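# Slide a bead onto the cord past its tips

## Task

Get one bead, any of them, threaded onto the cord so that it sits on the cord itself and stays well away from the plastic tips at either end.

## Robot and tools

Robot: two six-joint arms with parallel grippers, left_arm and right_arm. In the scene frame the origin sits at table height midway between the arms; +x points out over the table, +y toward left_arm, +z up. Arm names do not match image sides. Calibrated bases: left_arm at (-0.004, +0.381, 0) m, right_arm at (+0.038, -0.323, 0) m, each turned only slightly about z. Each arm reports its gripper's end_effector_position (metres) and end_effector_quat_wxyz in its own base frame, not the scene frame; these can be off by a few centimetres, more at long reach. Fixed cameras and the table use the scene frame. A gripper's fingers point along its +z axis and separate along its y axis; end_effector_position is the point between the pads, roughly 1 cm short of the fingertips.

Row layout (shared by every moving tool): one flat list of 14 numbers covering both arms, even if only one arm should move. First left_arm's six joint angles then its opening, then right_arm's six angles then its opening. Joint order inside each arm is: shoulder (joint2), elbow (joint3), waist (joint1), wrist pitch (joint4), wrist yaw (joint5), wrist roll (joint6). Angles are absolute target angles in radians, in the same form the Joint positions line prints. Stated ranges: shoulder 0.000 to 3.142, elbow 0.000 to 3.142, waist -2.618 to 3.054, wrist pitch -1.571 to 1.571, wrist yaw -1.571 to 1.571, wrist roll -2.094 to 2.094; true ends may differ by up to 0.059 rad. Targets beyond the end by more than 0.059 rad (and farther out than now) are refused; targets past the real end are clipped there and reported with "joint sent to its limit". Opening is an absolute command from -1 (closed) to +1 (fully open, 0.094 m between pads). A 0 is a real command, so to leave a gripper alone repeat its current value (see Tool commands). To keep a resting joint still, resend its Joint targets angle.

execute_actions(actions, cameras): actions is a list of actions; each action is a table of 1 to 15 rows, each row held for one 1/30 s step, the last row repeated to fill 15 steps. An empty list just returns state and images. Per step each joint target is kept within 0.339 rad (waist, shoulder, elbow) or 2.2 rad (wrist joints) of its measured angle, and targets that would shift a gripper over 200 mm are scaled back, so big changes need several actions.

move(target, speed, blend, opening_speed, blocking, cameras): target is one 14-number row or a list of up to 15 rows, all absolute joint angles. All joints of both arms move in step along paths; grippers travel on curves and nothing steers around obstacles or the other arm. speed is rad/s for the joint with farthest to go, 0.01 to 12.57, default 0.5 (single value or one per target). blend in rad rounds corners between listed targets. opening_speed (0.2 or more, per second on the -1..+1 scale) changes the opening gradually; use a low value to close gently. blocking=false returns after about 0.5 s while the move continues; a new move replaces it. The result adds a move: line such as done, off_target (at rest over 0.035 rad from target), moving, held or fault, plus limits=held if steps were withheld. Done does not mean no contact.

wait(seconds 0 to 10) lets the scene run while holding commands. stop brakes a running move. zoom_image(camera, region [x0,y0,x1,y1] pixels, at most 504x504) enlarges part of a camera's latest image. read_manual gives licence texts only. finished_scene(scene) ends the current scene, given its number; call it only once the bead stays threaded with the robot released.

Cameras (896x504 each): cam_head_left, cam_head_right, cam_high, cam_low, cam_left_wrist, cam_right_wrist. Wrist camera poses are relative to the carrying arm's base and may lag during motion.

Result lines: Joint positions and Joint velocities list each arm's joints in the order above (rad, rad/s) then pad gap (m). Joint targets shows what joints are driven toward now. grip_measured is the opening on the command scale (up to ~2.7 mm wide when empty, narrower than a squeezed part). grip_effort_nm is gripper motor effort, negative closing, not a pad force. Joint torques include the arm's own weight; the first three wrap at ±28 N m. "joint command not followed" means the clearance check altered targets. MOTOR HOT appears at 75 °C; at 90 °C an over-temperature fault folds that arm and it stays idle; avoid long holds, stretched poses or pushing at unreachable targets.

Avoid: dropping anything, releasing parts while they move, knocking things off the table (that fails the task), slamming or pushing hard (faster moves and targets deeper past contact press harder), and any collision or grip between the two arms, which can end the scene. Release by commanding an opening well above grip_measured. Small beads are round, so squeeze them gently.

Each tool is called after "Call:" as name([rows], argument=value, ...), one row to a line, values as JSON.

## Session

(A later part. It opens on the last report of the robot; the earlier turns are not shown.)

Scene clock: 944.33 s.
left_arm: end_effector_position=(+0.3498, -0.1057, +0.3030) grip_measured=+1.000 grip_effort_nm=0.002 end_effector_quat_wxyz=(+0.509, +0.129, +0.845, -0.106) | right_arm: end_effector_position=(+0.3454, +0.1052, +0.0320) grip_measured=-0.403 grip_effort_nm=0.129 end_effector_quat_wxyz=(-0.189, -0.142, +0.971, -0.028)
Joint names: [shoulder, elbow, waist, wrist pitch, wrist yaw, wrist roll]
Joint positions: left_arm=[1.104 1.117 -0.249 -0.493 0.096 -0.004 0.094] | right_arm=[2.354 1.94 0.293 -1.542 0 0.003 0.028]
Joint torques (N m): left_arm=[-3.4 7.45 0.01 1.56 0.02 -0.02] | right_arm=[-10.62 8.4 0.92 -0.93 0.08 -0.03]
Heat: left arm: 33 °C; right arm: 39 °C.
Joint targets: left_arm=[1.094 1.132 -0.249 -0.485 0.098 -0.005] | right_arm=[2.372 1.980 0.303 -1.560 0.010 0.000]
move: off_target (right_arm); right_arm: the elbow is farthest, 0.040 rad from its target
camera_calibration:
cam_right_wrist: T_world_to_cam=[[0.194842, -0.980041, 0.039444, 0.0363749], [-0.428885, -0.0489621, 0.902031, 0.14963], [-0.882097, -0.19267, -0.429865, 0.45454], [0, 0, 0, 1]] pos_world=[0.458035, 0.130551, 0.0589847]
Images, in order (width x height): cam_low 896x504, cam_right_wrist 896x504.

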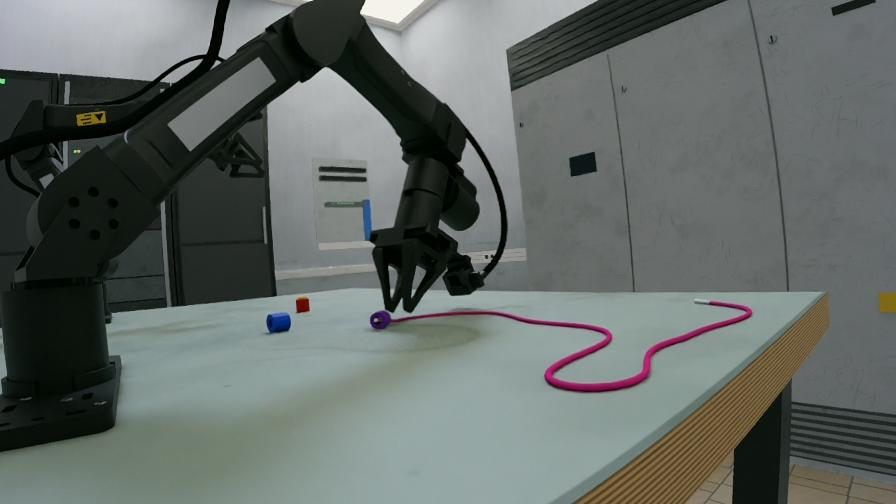

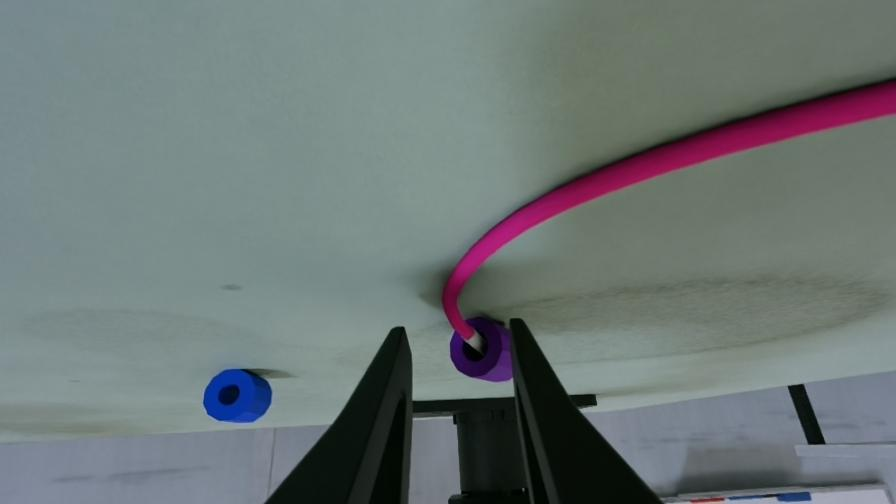

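Call:
move(target=[1.094, 1.132, -0.249, -0.485, 0.098, -0.005, 1.0, 2.378, 1.897, 0.314, -1.488, 0.01, 0.0, -0.4], speed=0.1, cameras=["cam_right_wrist", "cam_low"])

Call:
zoom_image(camera="cam_low", region=[350, 260, 450, 330])

Call:
zoom_image(camera="cam_right_wrist", region=[350, 250, 570, 430])

Scene clock: 976.03 s.
left_arm: end_effector_position=(+0.3498, -0.1057, +0.3030) grip_measured=+1.000 grip_effort_nm=0.002 end_effector_quat_wxyz=(+0.509, +0.129, +0.845, -0.106) | right_arm: end_effector_position=(+0.3439, +0.1096, +0.0239) grip_measured=-0.403 grip_effort_nm=0.134 end_effector_quat_wxyz=(-0.188, -0.148, +0.971, -0.029)
Joint names: [shoulder, elbow, waist, wrist pitch, wrist yaw, wrist roll]
Joint positions: left_arm=[1.104 1.117 -0.249 -0.493 0.096 -0.004 0.094] | right_arm=[2.357 1.913 0.306 -1.509 0 0.003 0.028]
Joint torques (N m): left_arm=[-3.4 7.43 0.01 1.56 0.02 -0.02] | right_arm=[-10.35 4.01 0.7 -0.55 0.07 -0.03]
Heat: left arm: 33 °C; right arm: 37 °C.
Joint targets: left_arm=[1.094 1.132 -0.249 -0.485 0.098 -0.005] | right_arm=[2.378 1.897 0.314 -1.488 0.010 0.000]
move: done
camera_calibration:
cam_right_wrist: T_world_to_cam=[[0.20736, -0.977487, 0.0390086, 0.0368206], [-0.431089, -0.0555089, 0.9006, 0.158016], [-0.87816, -0.203564, -0.432894, 0.450543], [0, 0, 0, 1]] pos_world=[0.456132, 0.136477, 0.0512914]
Images, in order (width x height): cam_low 896x504, cam_right_wrist 896x504.

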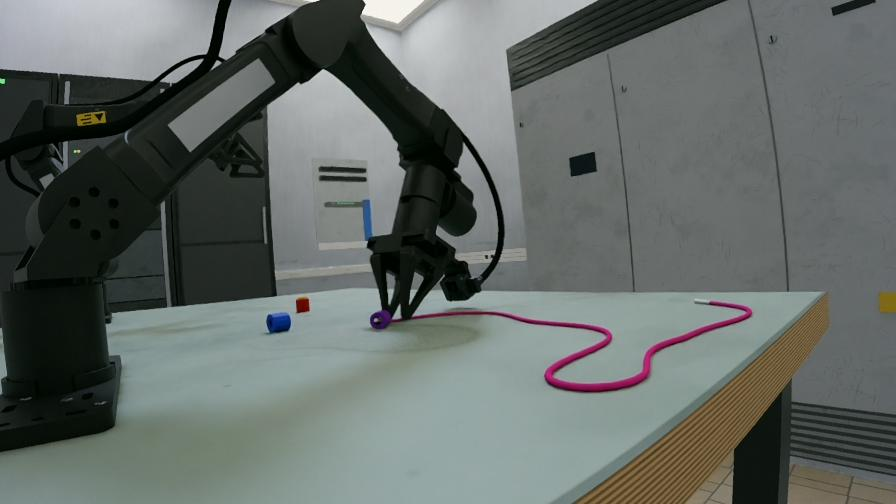

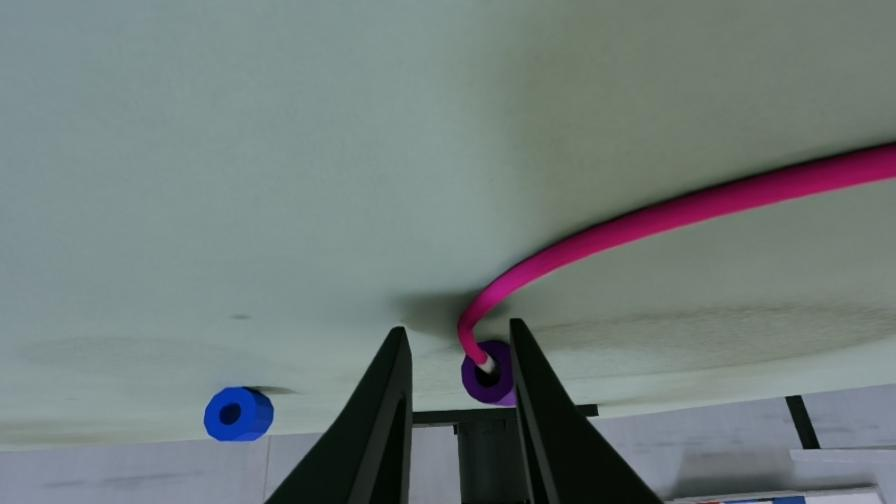

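Scaled by 5.040 from the camera's 896x504 image, which has a finer 1280x720 frame.

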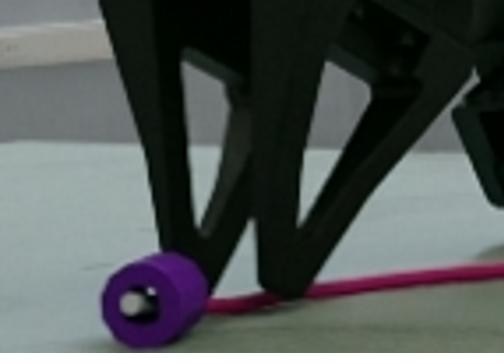

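Scaled by 2.291 from the camera's 896x504 image, which has a finer 1280x720 frame.

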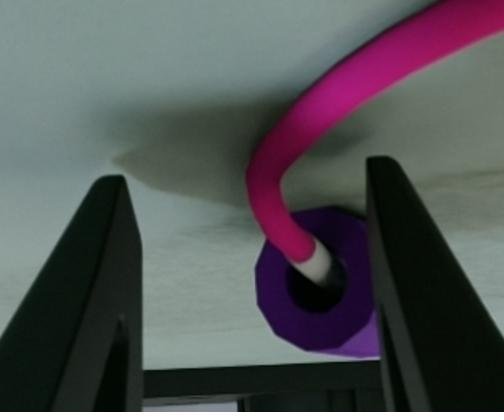

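Call:
move([
  [1.094, 1.132, -0.249, -0.485, 0.098, -0.005, 1.0, 2.382, 1.886, 0.314, -1.475, 0.01, 0.0, -0.4],
  [1.094, 1.132, -0.249, -0.485, 0.098, -0.005, 1.0, 2.382, 1.886, 0.314, -1.475, 0.01, 0.0, -1.0],
], speed=0.1, opening_speed=0.5, cameras=["cam_right_wrist", "cam_low", "cam_high"])

Call:
zoom_image(camera="cam_low", region=[350, 260, 450, 330])

Call:
zoom_image(camera="cam_right_wrist", region=[350, 250, 570, 430])

Scene clock: 995.00 s.
left_arm: end_effector_position=(+0.3498, -0.1057, +0.3030) grip_measured=+1.000 grip_effort_nm=0.002 end_effector_quat_wxyz=(+0.509, +0.129, +0.845, -0.106) | right_arm: end_effector_position=(+0.3436, +0.1104, +0.0216) grip_measured=-0.971 grip_effort_nm=-1.009 end_effector_quat_wxyz=(-0.187, -0.149, +0.970, -0.029)
Joint names: [shoulder, elbow, waist, wrist pitch, wrist yaw, wrist roll]
Joint positions: left_arm=[1.104 1.117 -0.249 -0.493 0.096 -0.004 0.094] | right_arm=[2.357 1.906 0.308 -1.5 0 0.003 0.001]
Joint torques (N m): left_arm=[-3.4 7.42 0.02 1.56 0.02 -0.02] | right_arm=[-10.14 3.82 0.54 -0.48 0.09 -0.02]
Heat: left arm: 33 °C; right arm: 37 °C.
Joint targets: left_arm=[1.094 1.132 -0.249 -0.485 0.098 -0.005] | right_arm=[2.382 1.886 0.314 -1.475 0.010 0.000]
move: done
camera_calibration:
cam_right_wrist: T_world_to_cam=[[0.20997, -0.976936, 0.0388327, 0.0367362], [-0.431599, -0.0569773, 0.900264, 0.160287], [-0.877288, -0.205789, -0.433608, 0.4493], [0, 0, 0, 1]] pos_world=[0.455632, 0.137483, 0.0490929]
Images, in order (width x height): cam_high 896x504, cam_low 896x504, cam_right_wrist 896x504.

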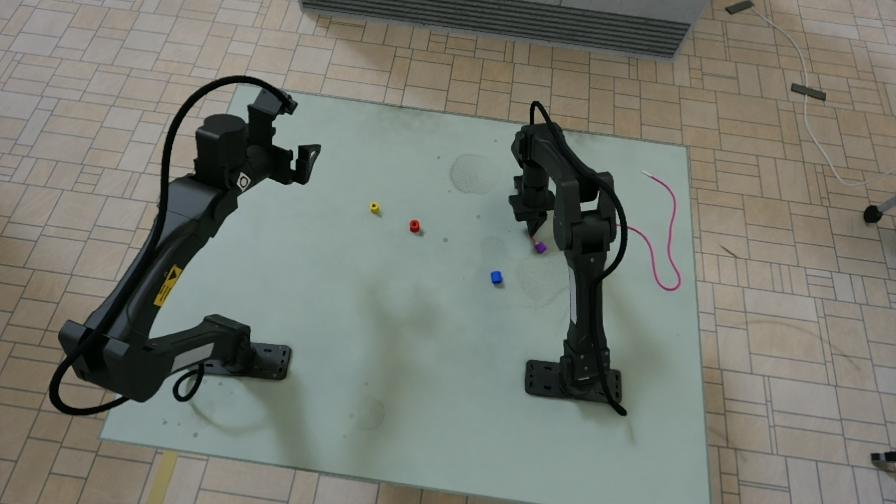

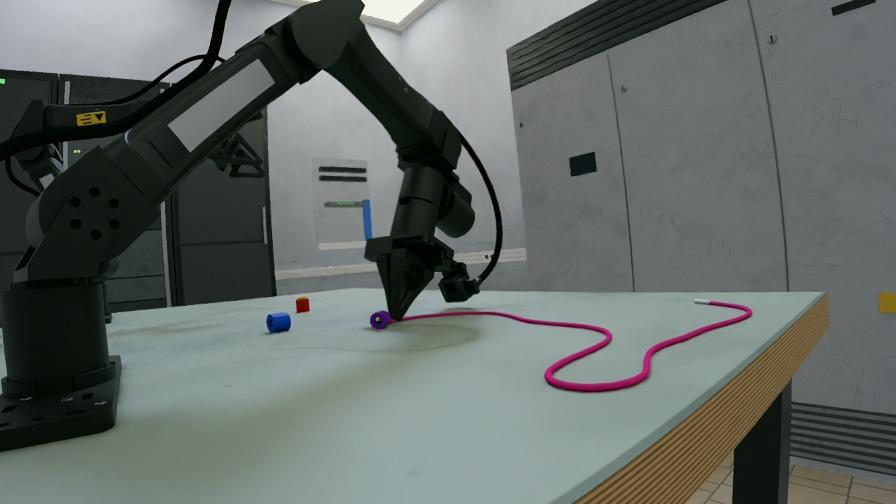

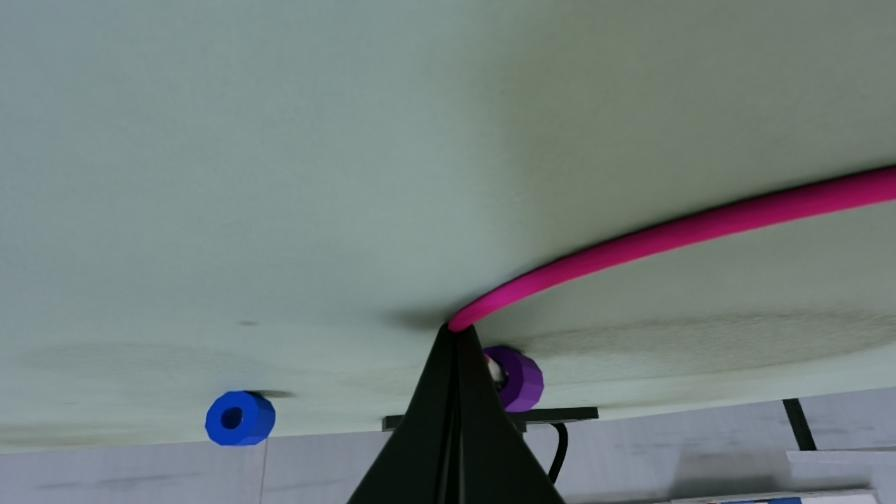

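Scaled by 5.040 from the camera's 896x504 image, which has a finer 1280x720 frame.

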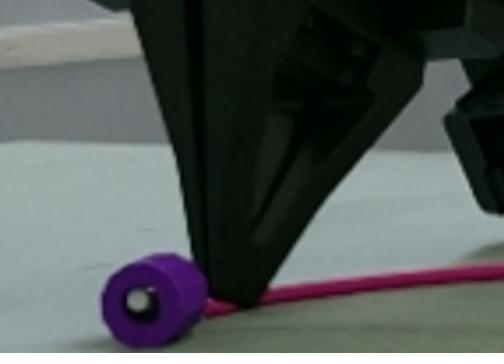

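Scaled by 2.291 from the camera's 896x504 image, which has a finer 1280x720 frame.

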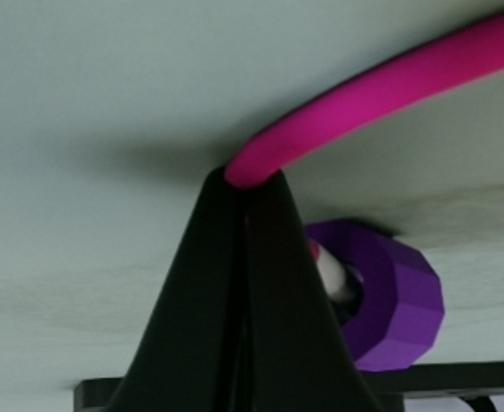

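Call:
move([
  [1.094, 1.132, -0.249, -0.485, 0.098, -0.005, 1.0, 2.315, 1.886, 0.314, -1.475, 0.01, 0.0, -1.0],
  [1.094, 1.132, -0.249, -0.485, 0.098, -0.005, 1.0, 2.233, 1.7575, 0.276, -1.43, 0.01, 0.0, -1.0],
], speed=0.1, cameras=["cam_right_wrist", "cam_low", "cam_high"])

Call:
zoom_image(camera="cam_low", region=[350, 260, 450, 330])

Call:
zoom_image(camera="cam_right_wrist", region=[350, 250, 570, 430])

Call:
zoom_image(camera="cam_high", region=[490, 200, 590, 280])

Scene clock: 1026.80 s.
left_arm: end_effector_position=(+0.3498, -0.1057, +0.3030) grip_measured=+1.000 grip_effort_nm=0.002 end_effector_quat_wxyz=(+0.509, +0.129, +0.845, -0.106) | right_arm: end_effector_position=(+0.3263, +0.0963, +0.0213) grip_measured=-0.974 grip_effort_nm=-1.057 end_effector_quat_wxyz=(-0.194, -0.138, +0.971, -0.028)
Joint names: [shoulder, elbow, waist, wrist pitch, wrist yaw, wrist roll]
Joint positions: left_arm=[1.104 1.117 -0.249 -0.493 0.096 -0.004 0.094] | right_arm=[2.285 1.774 0.284 -1.454 0.001 0.003 0.001]
Joint torques (N m): left_arm=[-3.4 7.43 0.02 1.56 0.02 -0.02] | right_arm=[-15.58 3.85 -0.81 -0.54 0.09 0]
Heat: left arm: 33 °C; right arm: 39 °C.
Joint targets: left_arm=[1.094 1.132 -0.249 -0.485 0.098 -0.005] | right_arm=[2.233 1.757 0.276 -1.430 0.010 0.000]
move: off_target (right_arm); right_arm: the shoulder is farthest, 0.052 rad from its target
camera_calibration:
cam_right_wrist: T_world_to_cam=[[0.187459, -0.981438, 0.0404895, 0.0344213], [-0.420966, -0.0430266, 0.906055, 0.147331], [-0.887495, -0.186893, -0.421217, 0.432436], [0, 0, 0, 1]] pos_world=[0.439354, 0.120941, 0.0472654]
Images, in order (width x height): cam_high 896x504, cam_low 896x504, cam_right_wrist 896x504.

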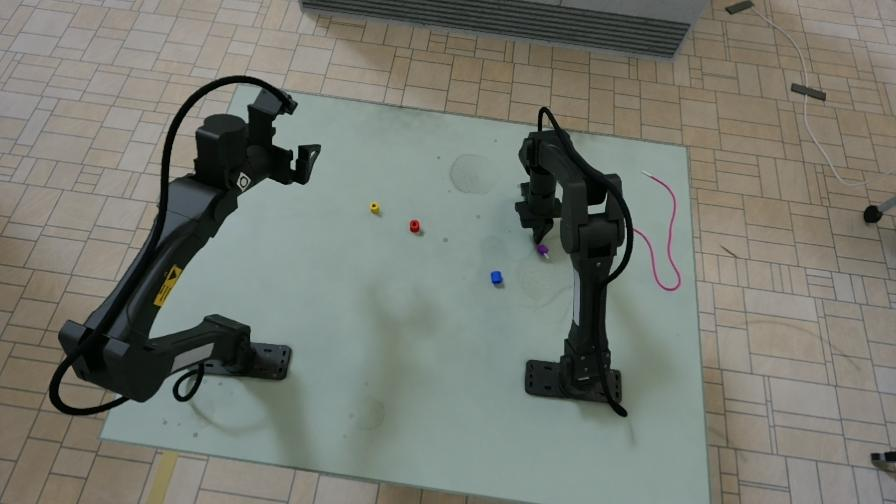

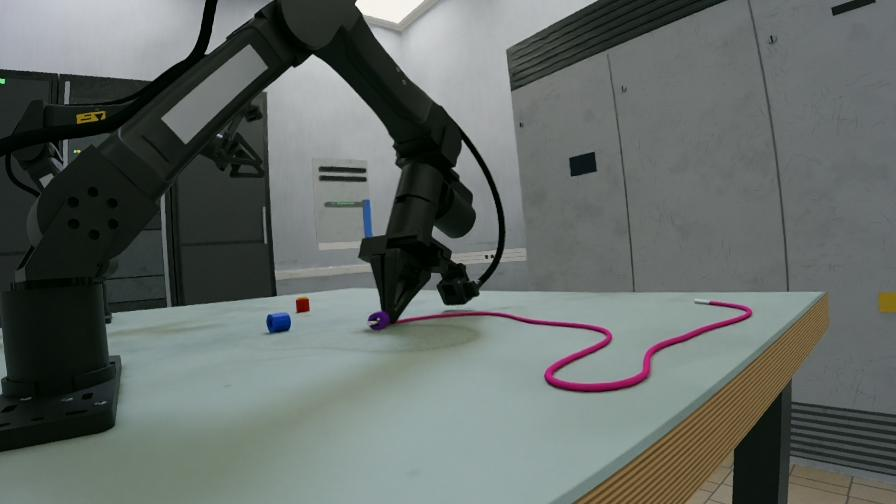

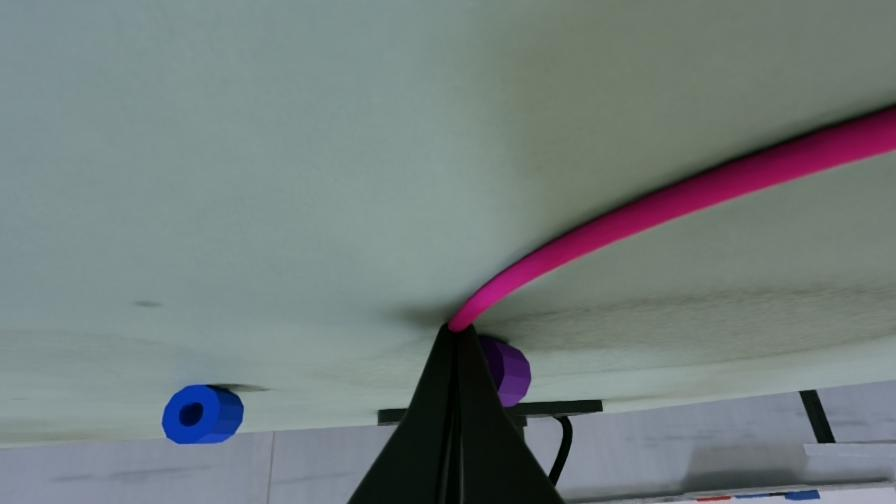

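Scaled by 5.040 from the camera's 896x504 image, which has a finer 1280x720 frame.

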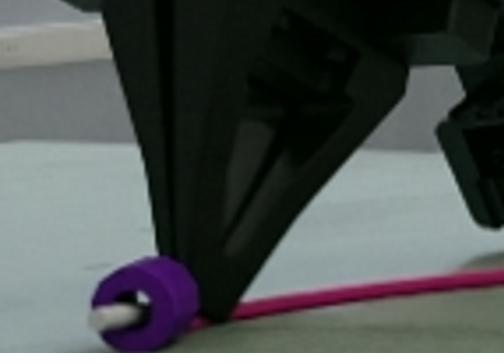

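Scaled by 2.291 from the camera's 896x504 image, which has a finer 1280x720 frame.

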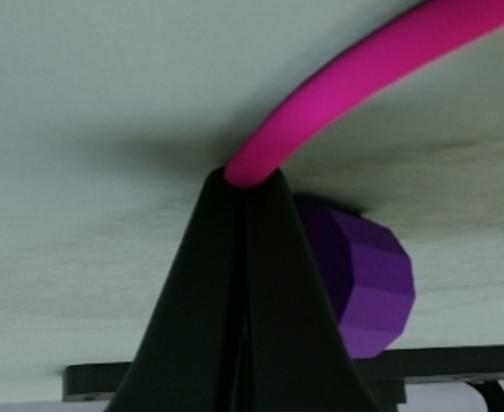

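Scaled by 5.040 from the camera's 896x504 image, which has a finer 1280x720 frame.

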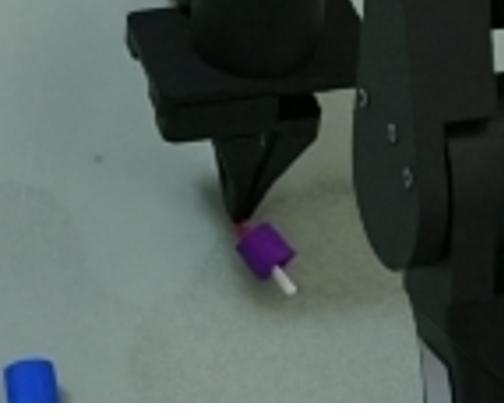

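Call:
move([
  [1.094, 1.132, -0.249, -0.485, 0.098, -0.005, 1.0, 2.233, 1.7575, 0.276, -1.43, 0.01, 0.0, -0.5],
  [1.094, 1.132, -0.249, -0.485, 0.098, -0.005, 1.0, 2.205, 1.91, 0.303, -1.545, 0.01, 0.0, -0.5],
], speed=[0.1, 0.2], opening_speed=0.5, cameras=["cam_right_wrist", "cam_low", "cam_high"])

Call:
zoom_image(camera="cam_high", region=[490, 200, 590, 280])

Scene clock: 1058.47 s.
left_arm: end_effector_position=(+0.3498, -0.1057, +0.3030) grip_measured=+1.000 grip_effort_nm=-0.002 end_effector_quat_wxyz=(+0.509, +0.129, +0.845, -0.106) | right_arm: end_effector_position=(+0.3387, +0.1041, +0.0544) grip_measured=-0.503 grip_effort_nm=0.134 end_effector_quat_wxyz=(-0.165, -0.144, +0.976, -0.025)
Joint names: [shoulder, elbow, waist, wrist pitch, wrist yaw, wrist roll]
Joint positions: left_arm=[1.104 1.117 -0.249 -0.493 0.096 -0.004 0.094] | right_arm=[2.252 1.875 0.296 -1.528 0.001 0.003 0.023]
Joint torques (N m): left_arm=[-3.4 7.42 0.01 1.56 0.02 -0.02] | right_arm=[-15.21 8.16 0.7 -0.81 0.07 0]
Heat: left arm: 33 °C; right arm: 46 °C.
Joint targets: left_arm=[1.094 1.132 -0.249 -0.485 0.098 -0.005] | right_arm=[2.205 1.910 0.303 -1.545 0.010 0.000]
move: off_target (right_arm); right_arm: the shoulder is farthest, 0.047 rad from its target
camera_calibration:
cam_right_wrist: T_world_to_cam=[[0.196147, -0.97996, 0.0347246, 0.0355676], [-0.472017, -0.0633198, 0.879312, 0.143765], [-0.859492, -0.188865, -0.474978, 0.452511], [0, 0, 0, 1]] pos_world=[0.449813, 0.129421, 0.0872837]
Images, in order (width x height): cam_high 896x504, cam_low 896x504, cam_right_wrist 896x504.

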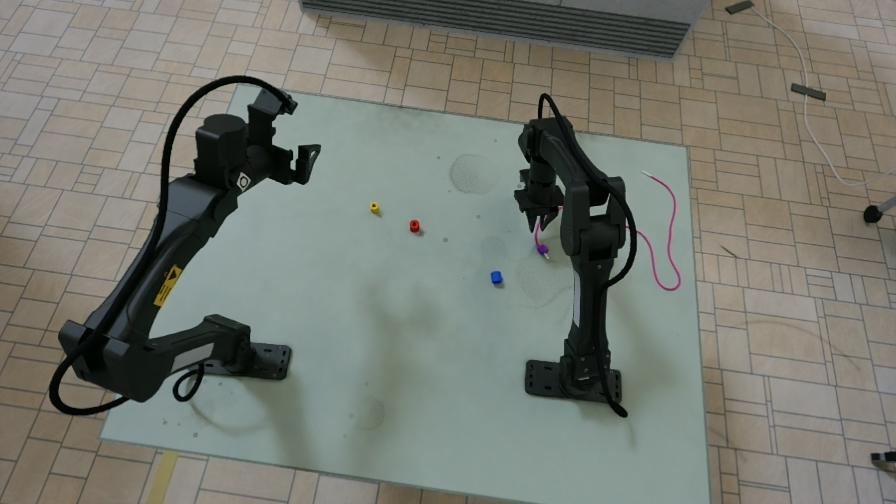

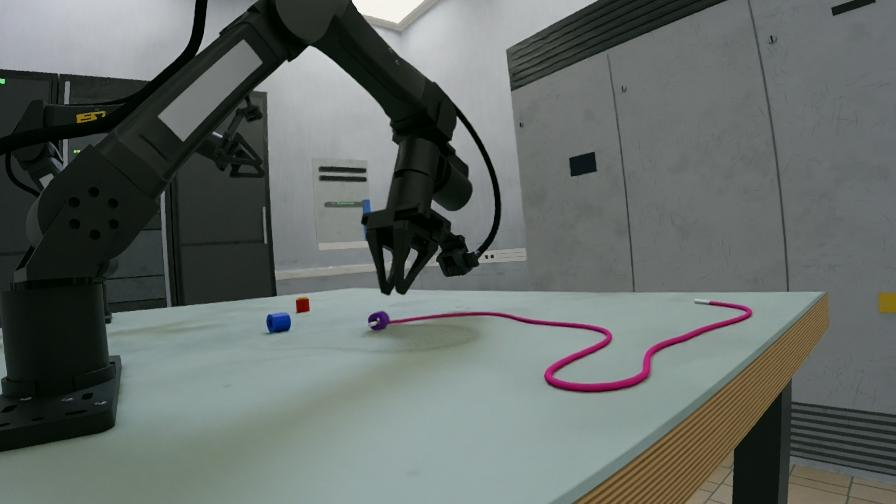

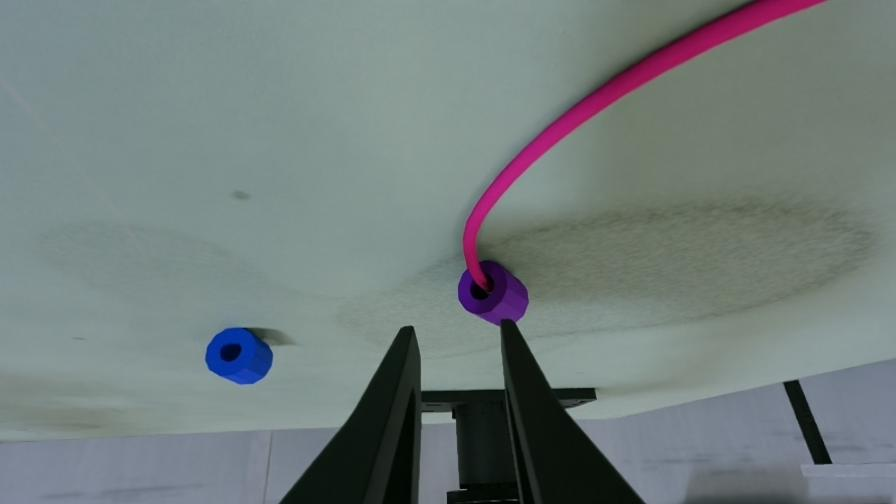

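Scaled by 5.040 from the camera's 896x504 image, which has a finer 1280x720 frame.

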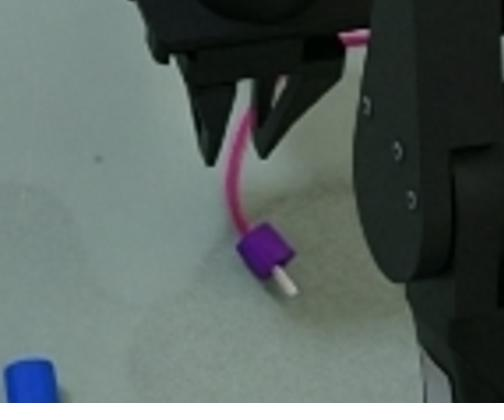

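Call:
move(target=[1.094, 1.132, -0.249, -0.485, 0.098, -0.005, 1.0, 2.372, 1.98, 0.280, -1.56, 0.01, 0.0, -0.4], speed=0.2, cameras=["cam_right_wrist"])

Scene clock: 1079.50 s.
left_arm: end_effector_position=(+0.3498, -0.1057, +0.3030) grip_measured=+1.000 grip_effort_nm=0.002 end_effector_quat_wxyz=(+0.509, +0.129, +0.845, -0.106) | right_arm: end_effector_position=(+0.3455, +0.1034, +0.0315) grip_measured=-0.403 grip_effort_nm=0.134 end_effector_quat_wxyz=(-0.190, -0.140, +0.971, -0.028)
Joint names: [shoulder, elbow, waist, wrist pitch, wrist yaw, wrist roll]
Joint positions: left_arm=[1.104 1.117 -0.249 -0.493 0.096 -0.004 0.094] | right_arm=[2.355 1.939 0.288 -1.542 0.001 0.003 0.028]
Joint torques (N m): left_arm=[-3.4 7.45 0.01 1.56 0.02 -0.02] | right_arm=[-10.74 8.57 -0.72 -0.93 0.08 -0.03]
Heat: left arm: 33 °C; right arm: 44 °C.
Joint targets: left_arm=[1.094 1.132 -0.249 -0.485 0.098 -0.005] | right_arm=[2.372 1.980 0.280 -1.560 0.010 0.000]
move: off_target (right_arm); right_arm: the elbow is farthest, 0.041 rad from its target
camera_calibration:
cam_right_wrist: T_world_to_cam=[[0.19089, -0.980806, 0.0397511, 0.0360677], [-0.427453, -0.0466023, 0.902835, 0.14919], [-0.883654, -0.189334, -0.428145, 0.454307], [0, 0, 0, 1]] pos_world=[0.458337, 0.128344, 0.058381]
Images, in order (width x height): cam_right_wrist 896x504.

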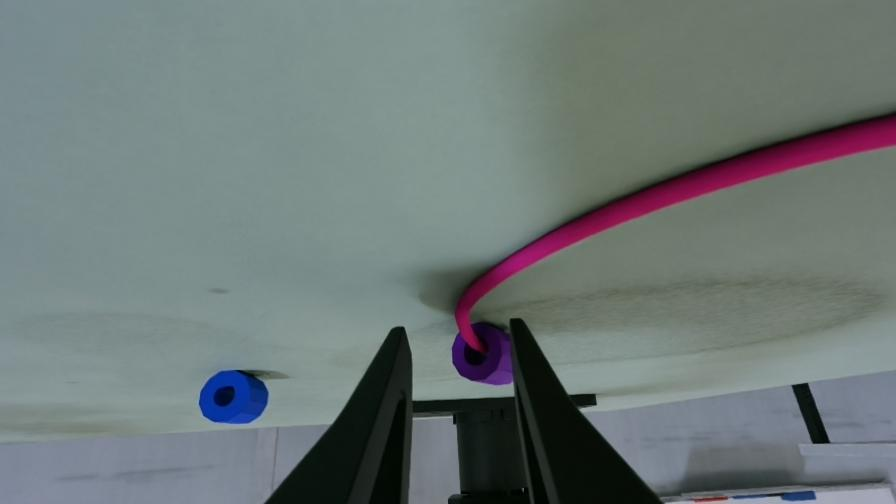

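Call:
move([
  [1.094, 1.132, -0.249, -0.485, 0.098, -0.005, 1.0, 2.382, 1.886, 0.280, -1.475, 0.01, 0.0, -0.4],
  [1.094, 1.132, -0.249, -0.485, 0.098, -0.005, 1.0, 2.382, 1.886, 0.280, -1.475, 0.01, 0.0, -1.0],
  [1.094, 1.132, -0.249, -0.485, 0.098, -0.005, 1.0, 2.315, 1.886, 0.280, -1.475, 0.01, 0.0, -1.0],
  [1.094, 1.132, -0.249, -0.485, 0.098, -0.005, 1.0, 2.233, 1.7575, 0.253, -1.43, 0.01, 0.0, -1.0],
], speed=[0.1, 0.1, 0.1, 0.1], opening_speed=0.6, cameras=["cam_right_wrist", "cam_low", "cam_high"])

Call:
zoom_image(camera="cam_high", region=[490, 200, 590, 280])

Call:
zoom_image(camera="cam_low", region=[350, 260, 450, 340])

Scene clock: 1100.87 s.
left_arm: end_effector_position=(+0.3498, -0.1057, +0.3030) grip_measured=+1.000 grip_effort_nm=0.002 end_effector_quat_wxyz=(+0.509, +0.129, +0.845, -0.106) | right_arm: end_effector_position=(+0.3288, +0.0886, +0.0210) grip_measured=-0.968 grip_effort_nm=-1.057 end_effector_quat_wxyz=(-0.194, -0.127, +0.972, -0.027)
Joint names: [shoulder, elbow, waist, wrist pitch, wrist yaw, wrist roll]
Joint positions: left_arm=[1.104 1.117 -0.249 -0.493 0.096 -0.004 0.094] | right_arm=[2.286 1.774 0.261 -1.453 0.002 0.002 0.002]
Joint torques (N m): left_arm=[-3.4 7.43 0.01 1.57 0.02 -0.02] | right_arm=[-15.64 3.97 -0.73 -0.55 0.08 -0.02]
Heat: left arm: 33 °C; right arm: 39 °C.
Joint targets: left_arm=[1.094 1.132 -0.249 -0.485 0.098 -0.005] | right_arm=[2.233 1.757 0.253 -1.430 0.010 0.000]
move: off_target (right_arm); right_arm: the shoulder is farthest, 0.053 rad from its target
camera_calibration:
cam_right_wrist: T_world_to_cam=[[0.165602, -0.985335, 0.0411297, 0.033876], [-0.423001, -0.0332945, 0.905517, 0.148083], [-0.890868, -0.167354, -0.422311, 0.432511], [0, 0, 0, 1]] pos_world=[0.44234, 0.110692, 0.0471686]
Images, in order (width x height): cam_high 896x504, cam_low 896x504, cam_right_wrist 896x504.

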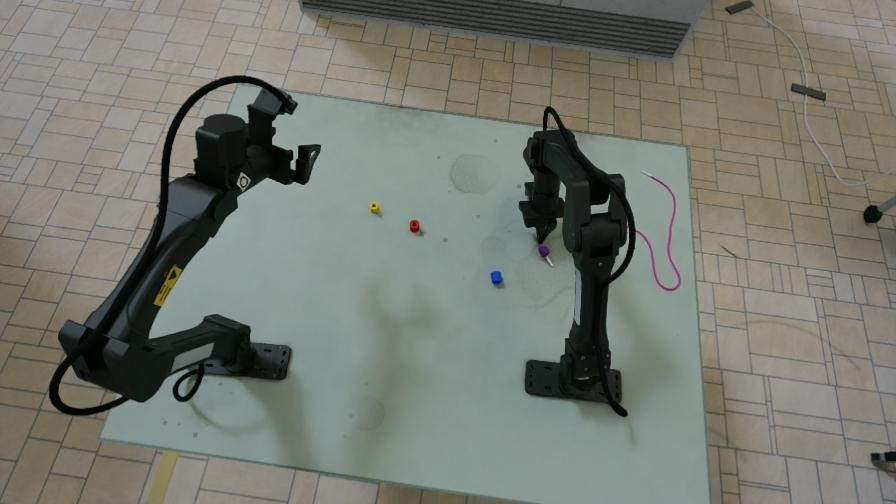

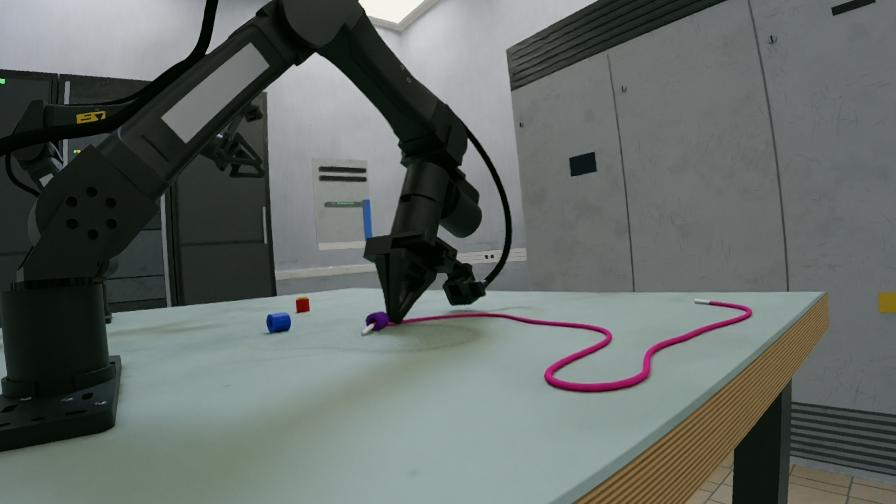

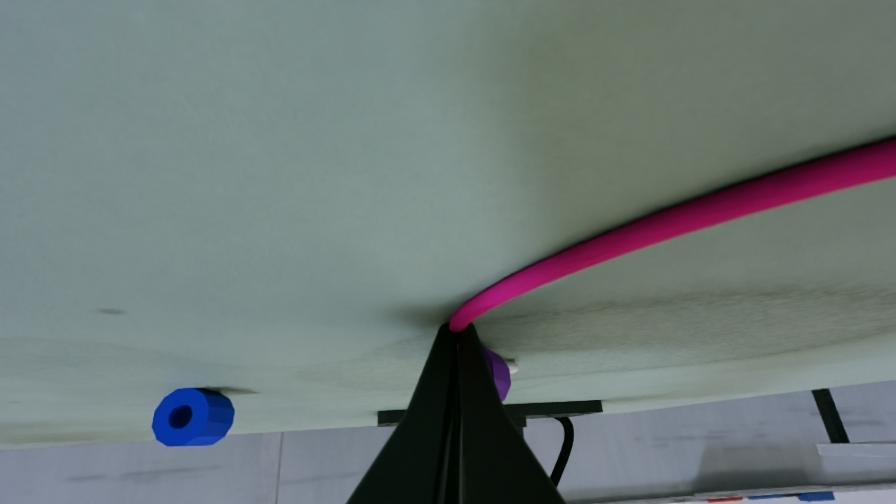

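Scaled by 5.040 from the camera's 896x504 image, which has a finer 1280x720 frame.

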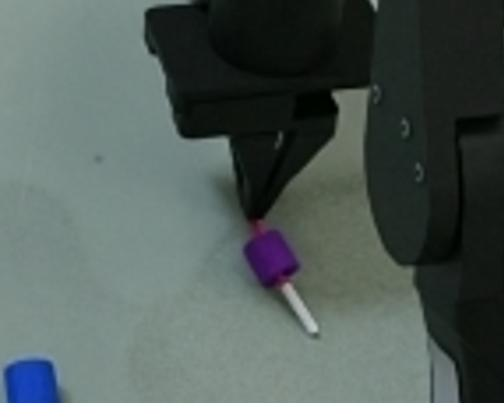

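Scaled by 5.040 from the camera's 896x504 image, which has a finer 1280x720 frame.

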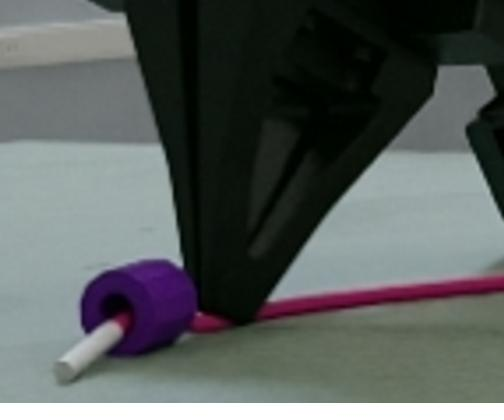

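Call:
move([
  [1.094, 1.132, -0.249, -0.485, 0.098, -0.005, 1.0, 2.233, 1.7575, 0.253, -1.43, 0.01, 0.0, -0.5],
  [1.094, 1.132, -0.249, -0.485, 0.098, -0.005, 1.0, 2.205, 1.91, 0.27, -1.545, 0.01, 0.0, -0.5],
  [1.094, 1.132, -0.249, -0.485, 0.098, -0.005, 1.0, 1.31, 0.86, 0.222, -0.735, 0.01, -0.5, -0.4],
], speed=[0.1, 0.25, 0.5], opening_speed=0.6, cameras=["cam_right_wrist", "cam_low", "cam_high"])

Call:
zoom_image(camera="cam_high", region=[490, 200, 590, 280])

Call:
zoom_image(camera="cam_low", region=[350, 260, 450, 340])

Scene clock: 1142.73 s.
left_arm: end_effector_position=(+0.3498, -0.1057, +0.3030) grip_measured=+1.000 grip_effort_nm=0.002 end_effector_quat_wxyz=(+0.509, +0.129, +0.845, -0.106) | right_arm: end_effector_position=(+0.2814, +0.0662, +0.0869) grip_measured=-0.403 grip_effort_nm=0.134 end_effector_quat_wxyz=(+0.170, -0.350, +0.921, -0.025)
Joint names: [shoulder, elbow, waist, wrist pitch, wrist yaw, wrist roll]
Joint positions: left_arm=[1.104 1.117 -0.249 -0.493 0.096 -0.004 0.094] | right_arm=[1.337 0.878 0.231 -0.766 0.005 -0.496 0.028]
Joint torques (N m): left_arm=[-3.4 7.42 -0.01 1.56 0.02 -0.02] | right_arm=[-6.37 5.2 -0.75 0.97 0.04 -0.05]
Heat: left arm: 33 °C; right arm: 46 °C.
Joint targets: left_arm=[1.094 1.132 -0.249 -0.485 0.098 -0.005] | right_arm=[1.310 0.860 0.222 -0.735 0.010 -0.500]
move: done
camera_calibration:
cam_right_wrist: T_world_to_cam=[[0.562, -0.816094, 0.13471, -0.113882], [-0.782318, -0.471567, 0.406943, 0.241154], [-0.268579, -0.334088, -0.903466, 0.292125], [0, 0, 0, 1]] pos_world=[0.331119, 0.118377, 0.18113]
Images, in order (width x height): cam_high 896x504, cam_low 896x504, cam_right_wrist 896x504.

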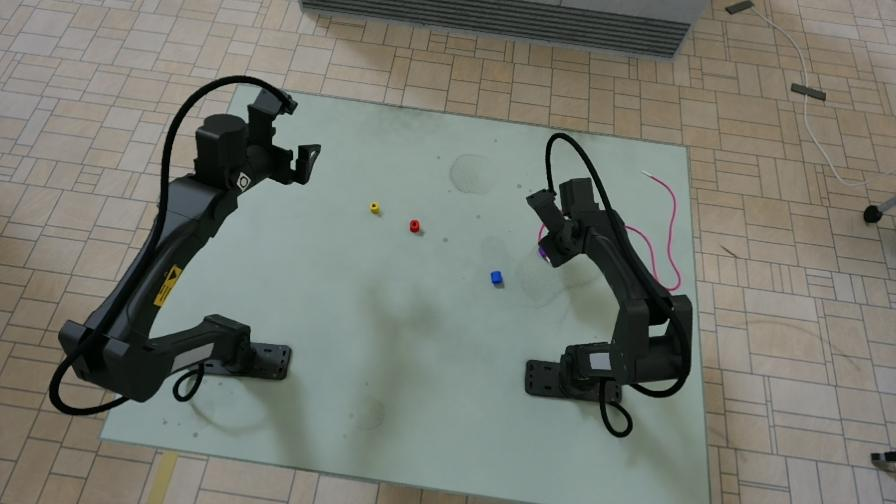

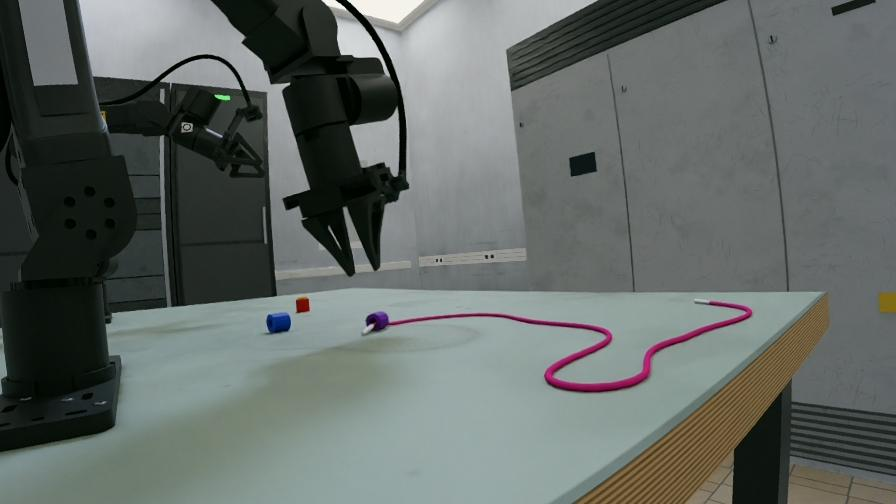

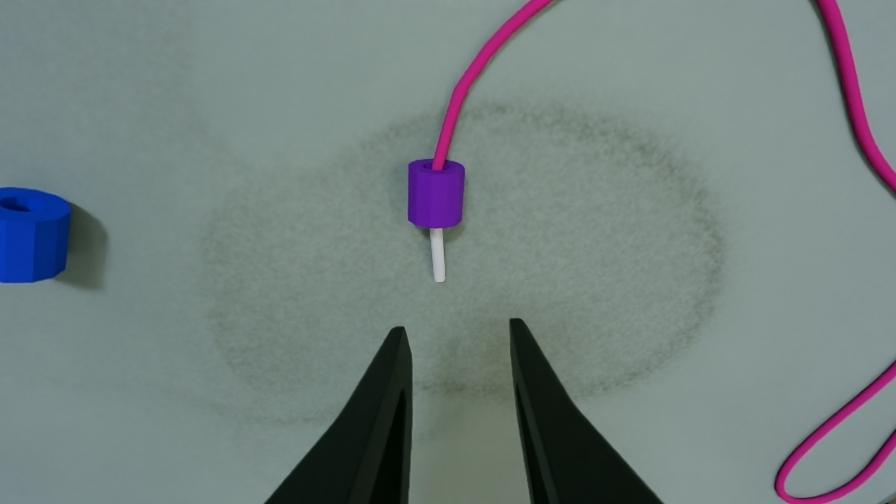

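Scaled by 5.040 from the camera's 896x504 image, which has a finer 1280x720 frame.

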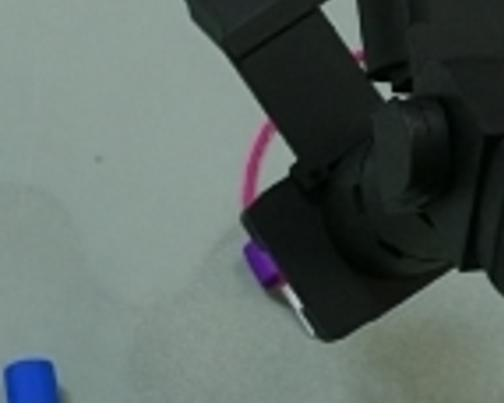

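Scaled by 5.040 from the camera's 896x504 image, which has a finer 1280x720 frame.

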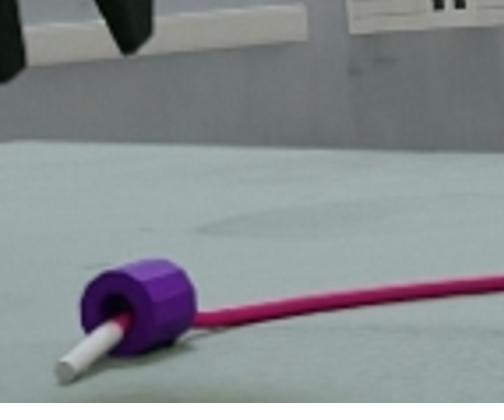

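Call:
move(target=[1.094, 1.132, -0.249, -0.485, 0.098, -0.005, 1.0, 1.27, 0.64, 0.214, -0.522, 0.01, -0.5, -0.4], speed=0.2, cameras=["cam_right_wrist", "cam_low"])

Call:
zoom_image(camera="cam_low", region=[330, 260, 450, 340])

Scene clock: 1179.37 s.
left_arm: end_effector_position=(+0.3498, -0.1057, +0.3030) grip_measured=+1.000 grip_effort_nm=-0.002 end_effector_quat_wxyz=(+0.509, +0.129, +0.845, -0.106) | right_arm: end_effector_position=(+0.2649, +0.0600, +0.0429) grip_measured=-0.403 grip_effort_nm=0.129 end_effector_quat_wxyz=(+0.183, -0.345, +0.920, -0.028)
Joint names: [shoulder, elbow, waist, wrist pitch, wrist yaw, wrist roll]
Joint positions: left_arm=[1.104 1.117 -0.249 -0.493 0.096 -0.004 0.094] | right_arm=[1.298 0.657 0.223 -0.556 0.006 -0.496 0.028]
Joint torques (N m): left_arm=[-3.41 7.42 0.02 1.56 0.02 -0.02] | right_arm=[-5.96 4.94 -0.85 1.09 0.03 -0.03]
Heat: left arm: 33 °C; right arm: 37 °C.
Joint targets: left_arm=[1.094 1.132 -0.249 -0.485 0.098 -0.005] | right_arm=[1.270 0.640 0.214 -0.522 0.010 -0.500]
move: done
camera_calibration:
cam_right_wrist: T_world_to_cam=[[0.551778, -0.821257, 0.145183, -0.101147], [-0.796559, -0.467398, 0.383448, 0.247709], [-0.247052, -0.327225, -0.91208, 0.240038], [0, 0, 0, 1]] pos_world=[0.312427, 0.111257, 0.138635]
Images, in order (width x height): cam_low 896x504, cam_right_wrist 896x504.

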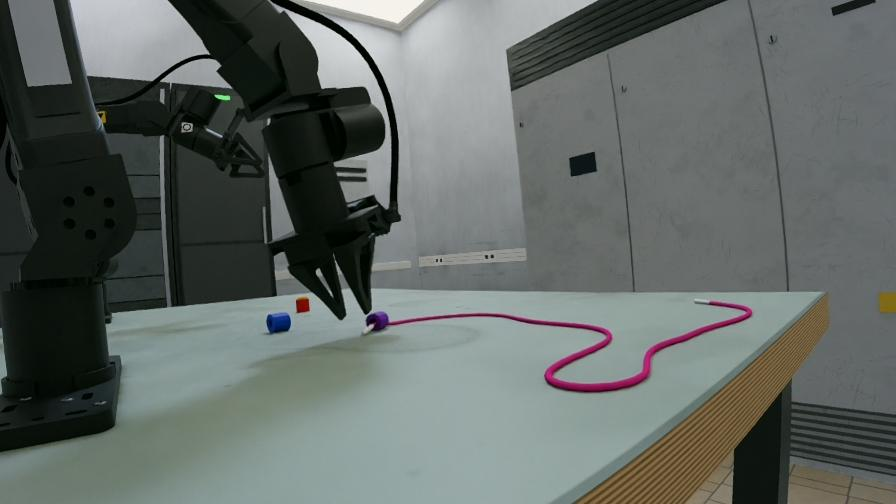

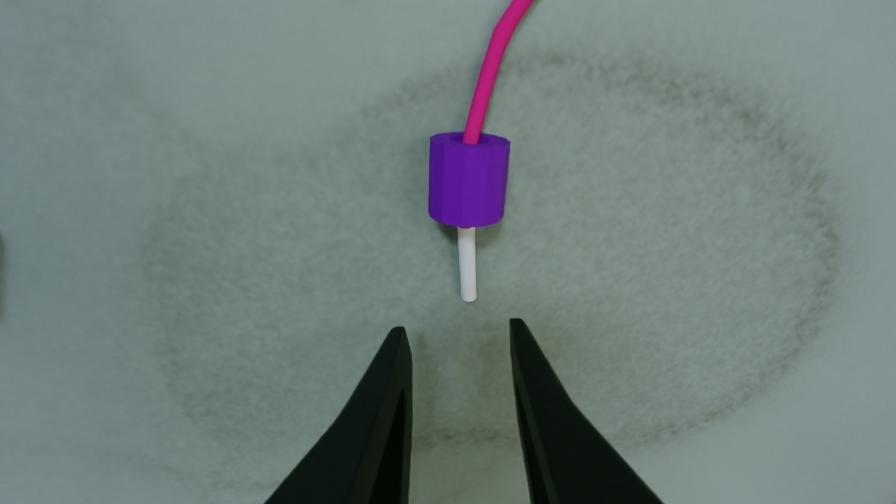

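Scaled by 4.200 from the camera's 896x504 image, which has a finer 1280x720 frame.

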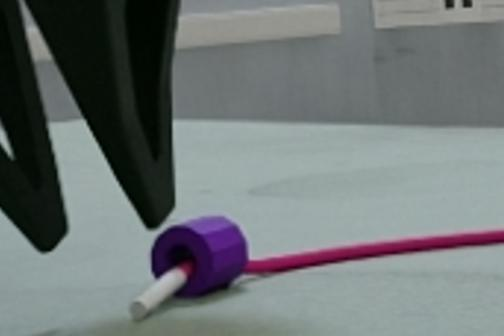

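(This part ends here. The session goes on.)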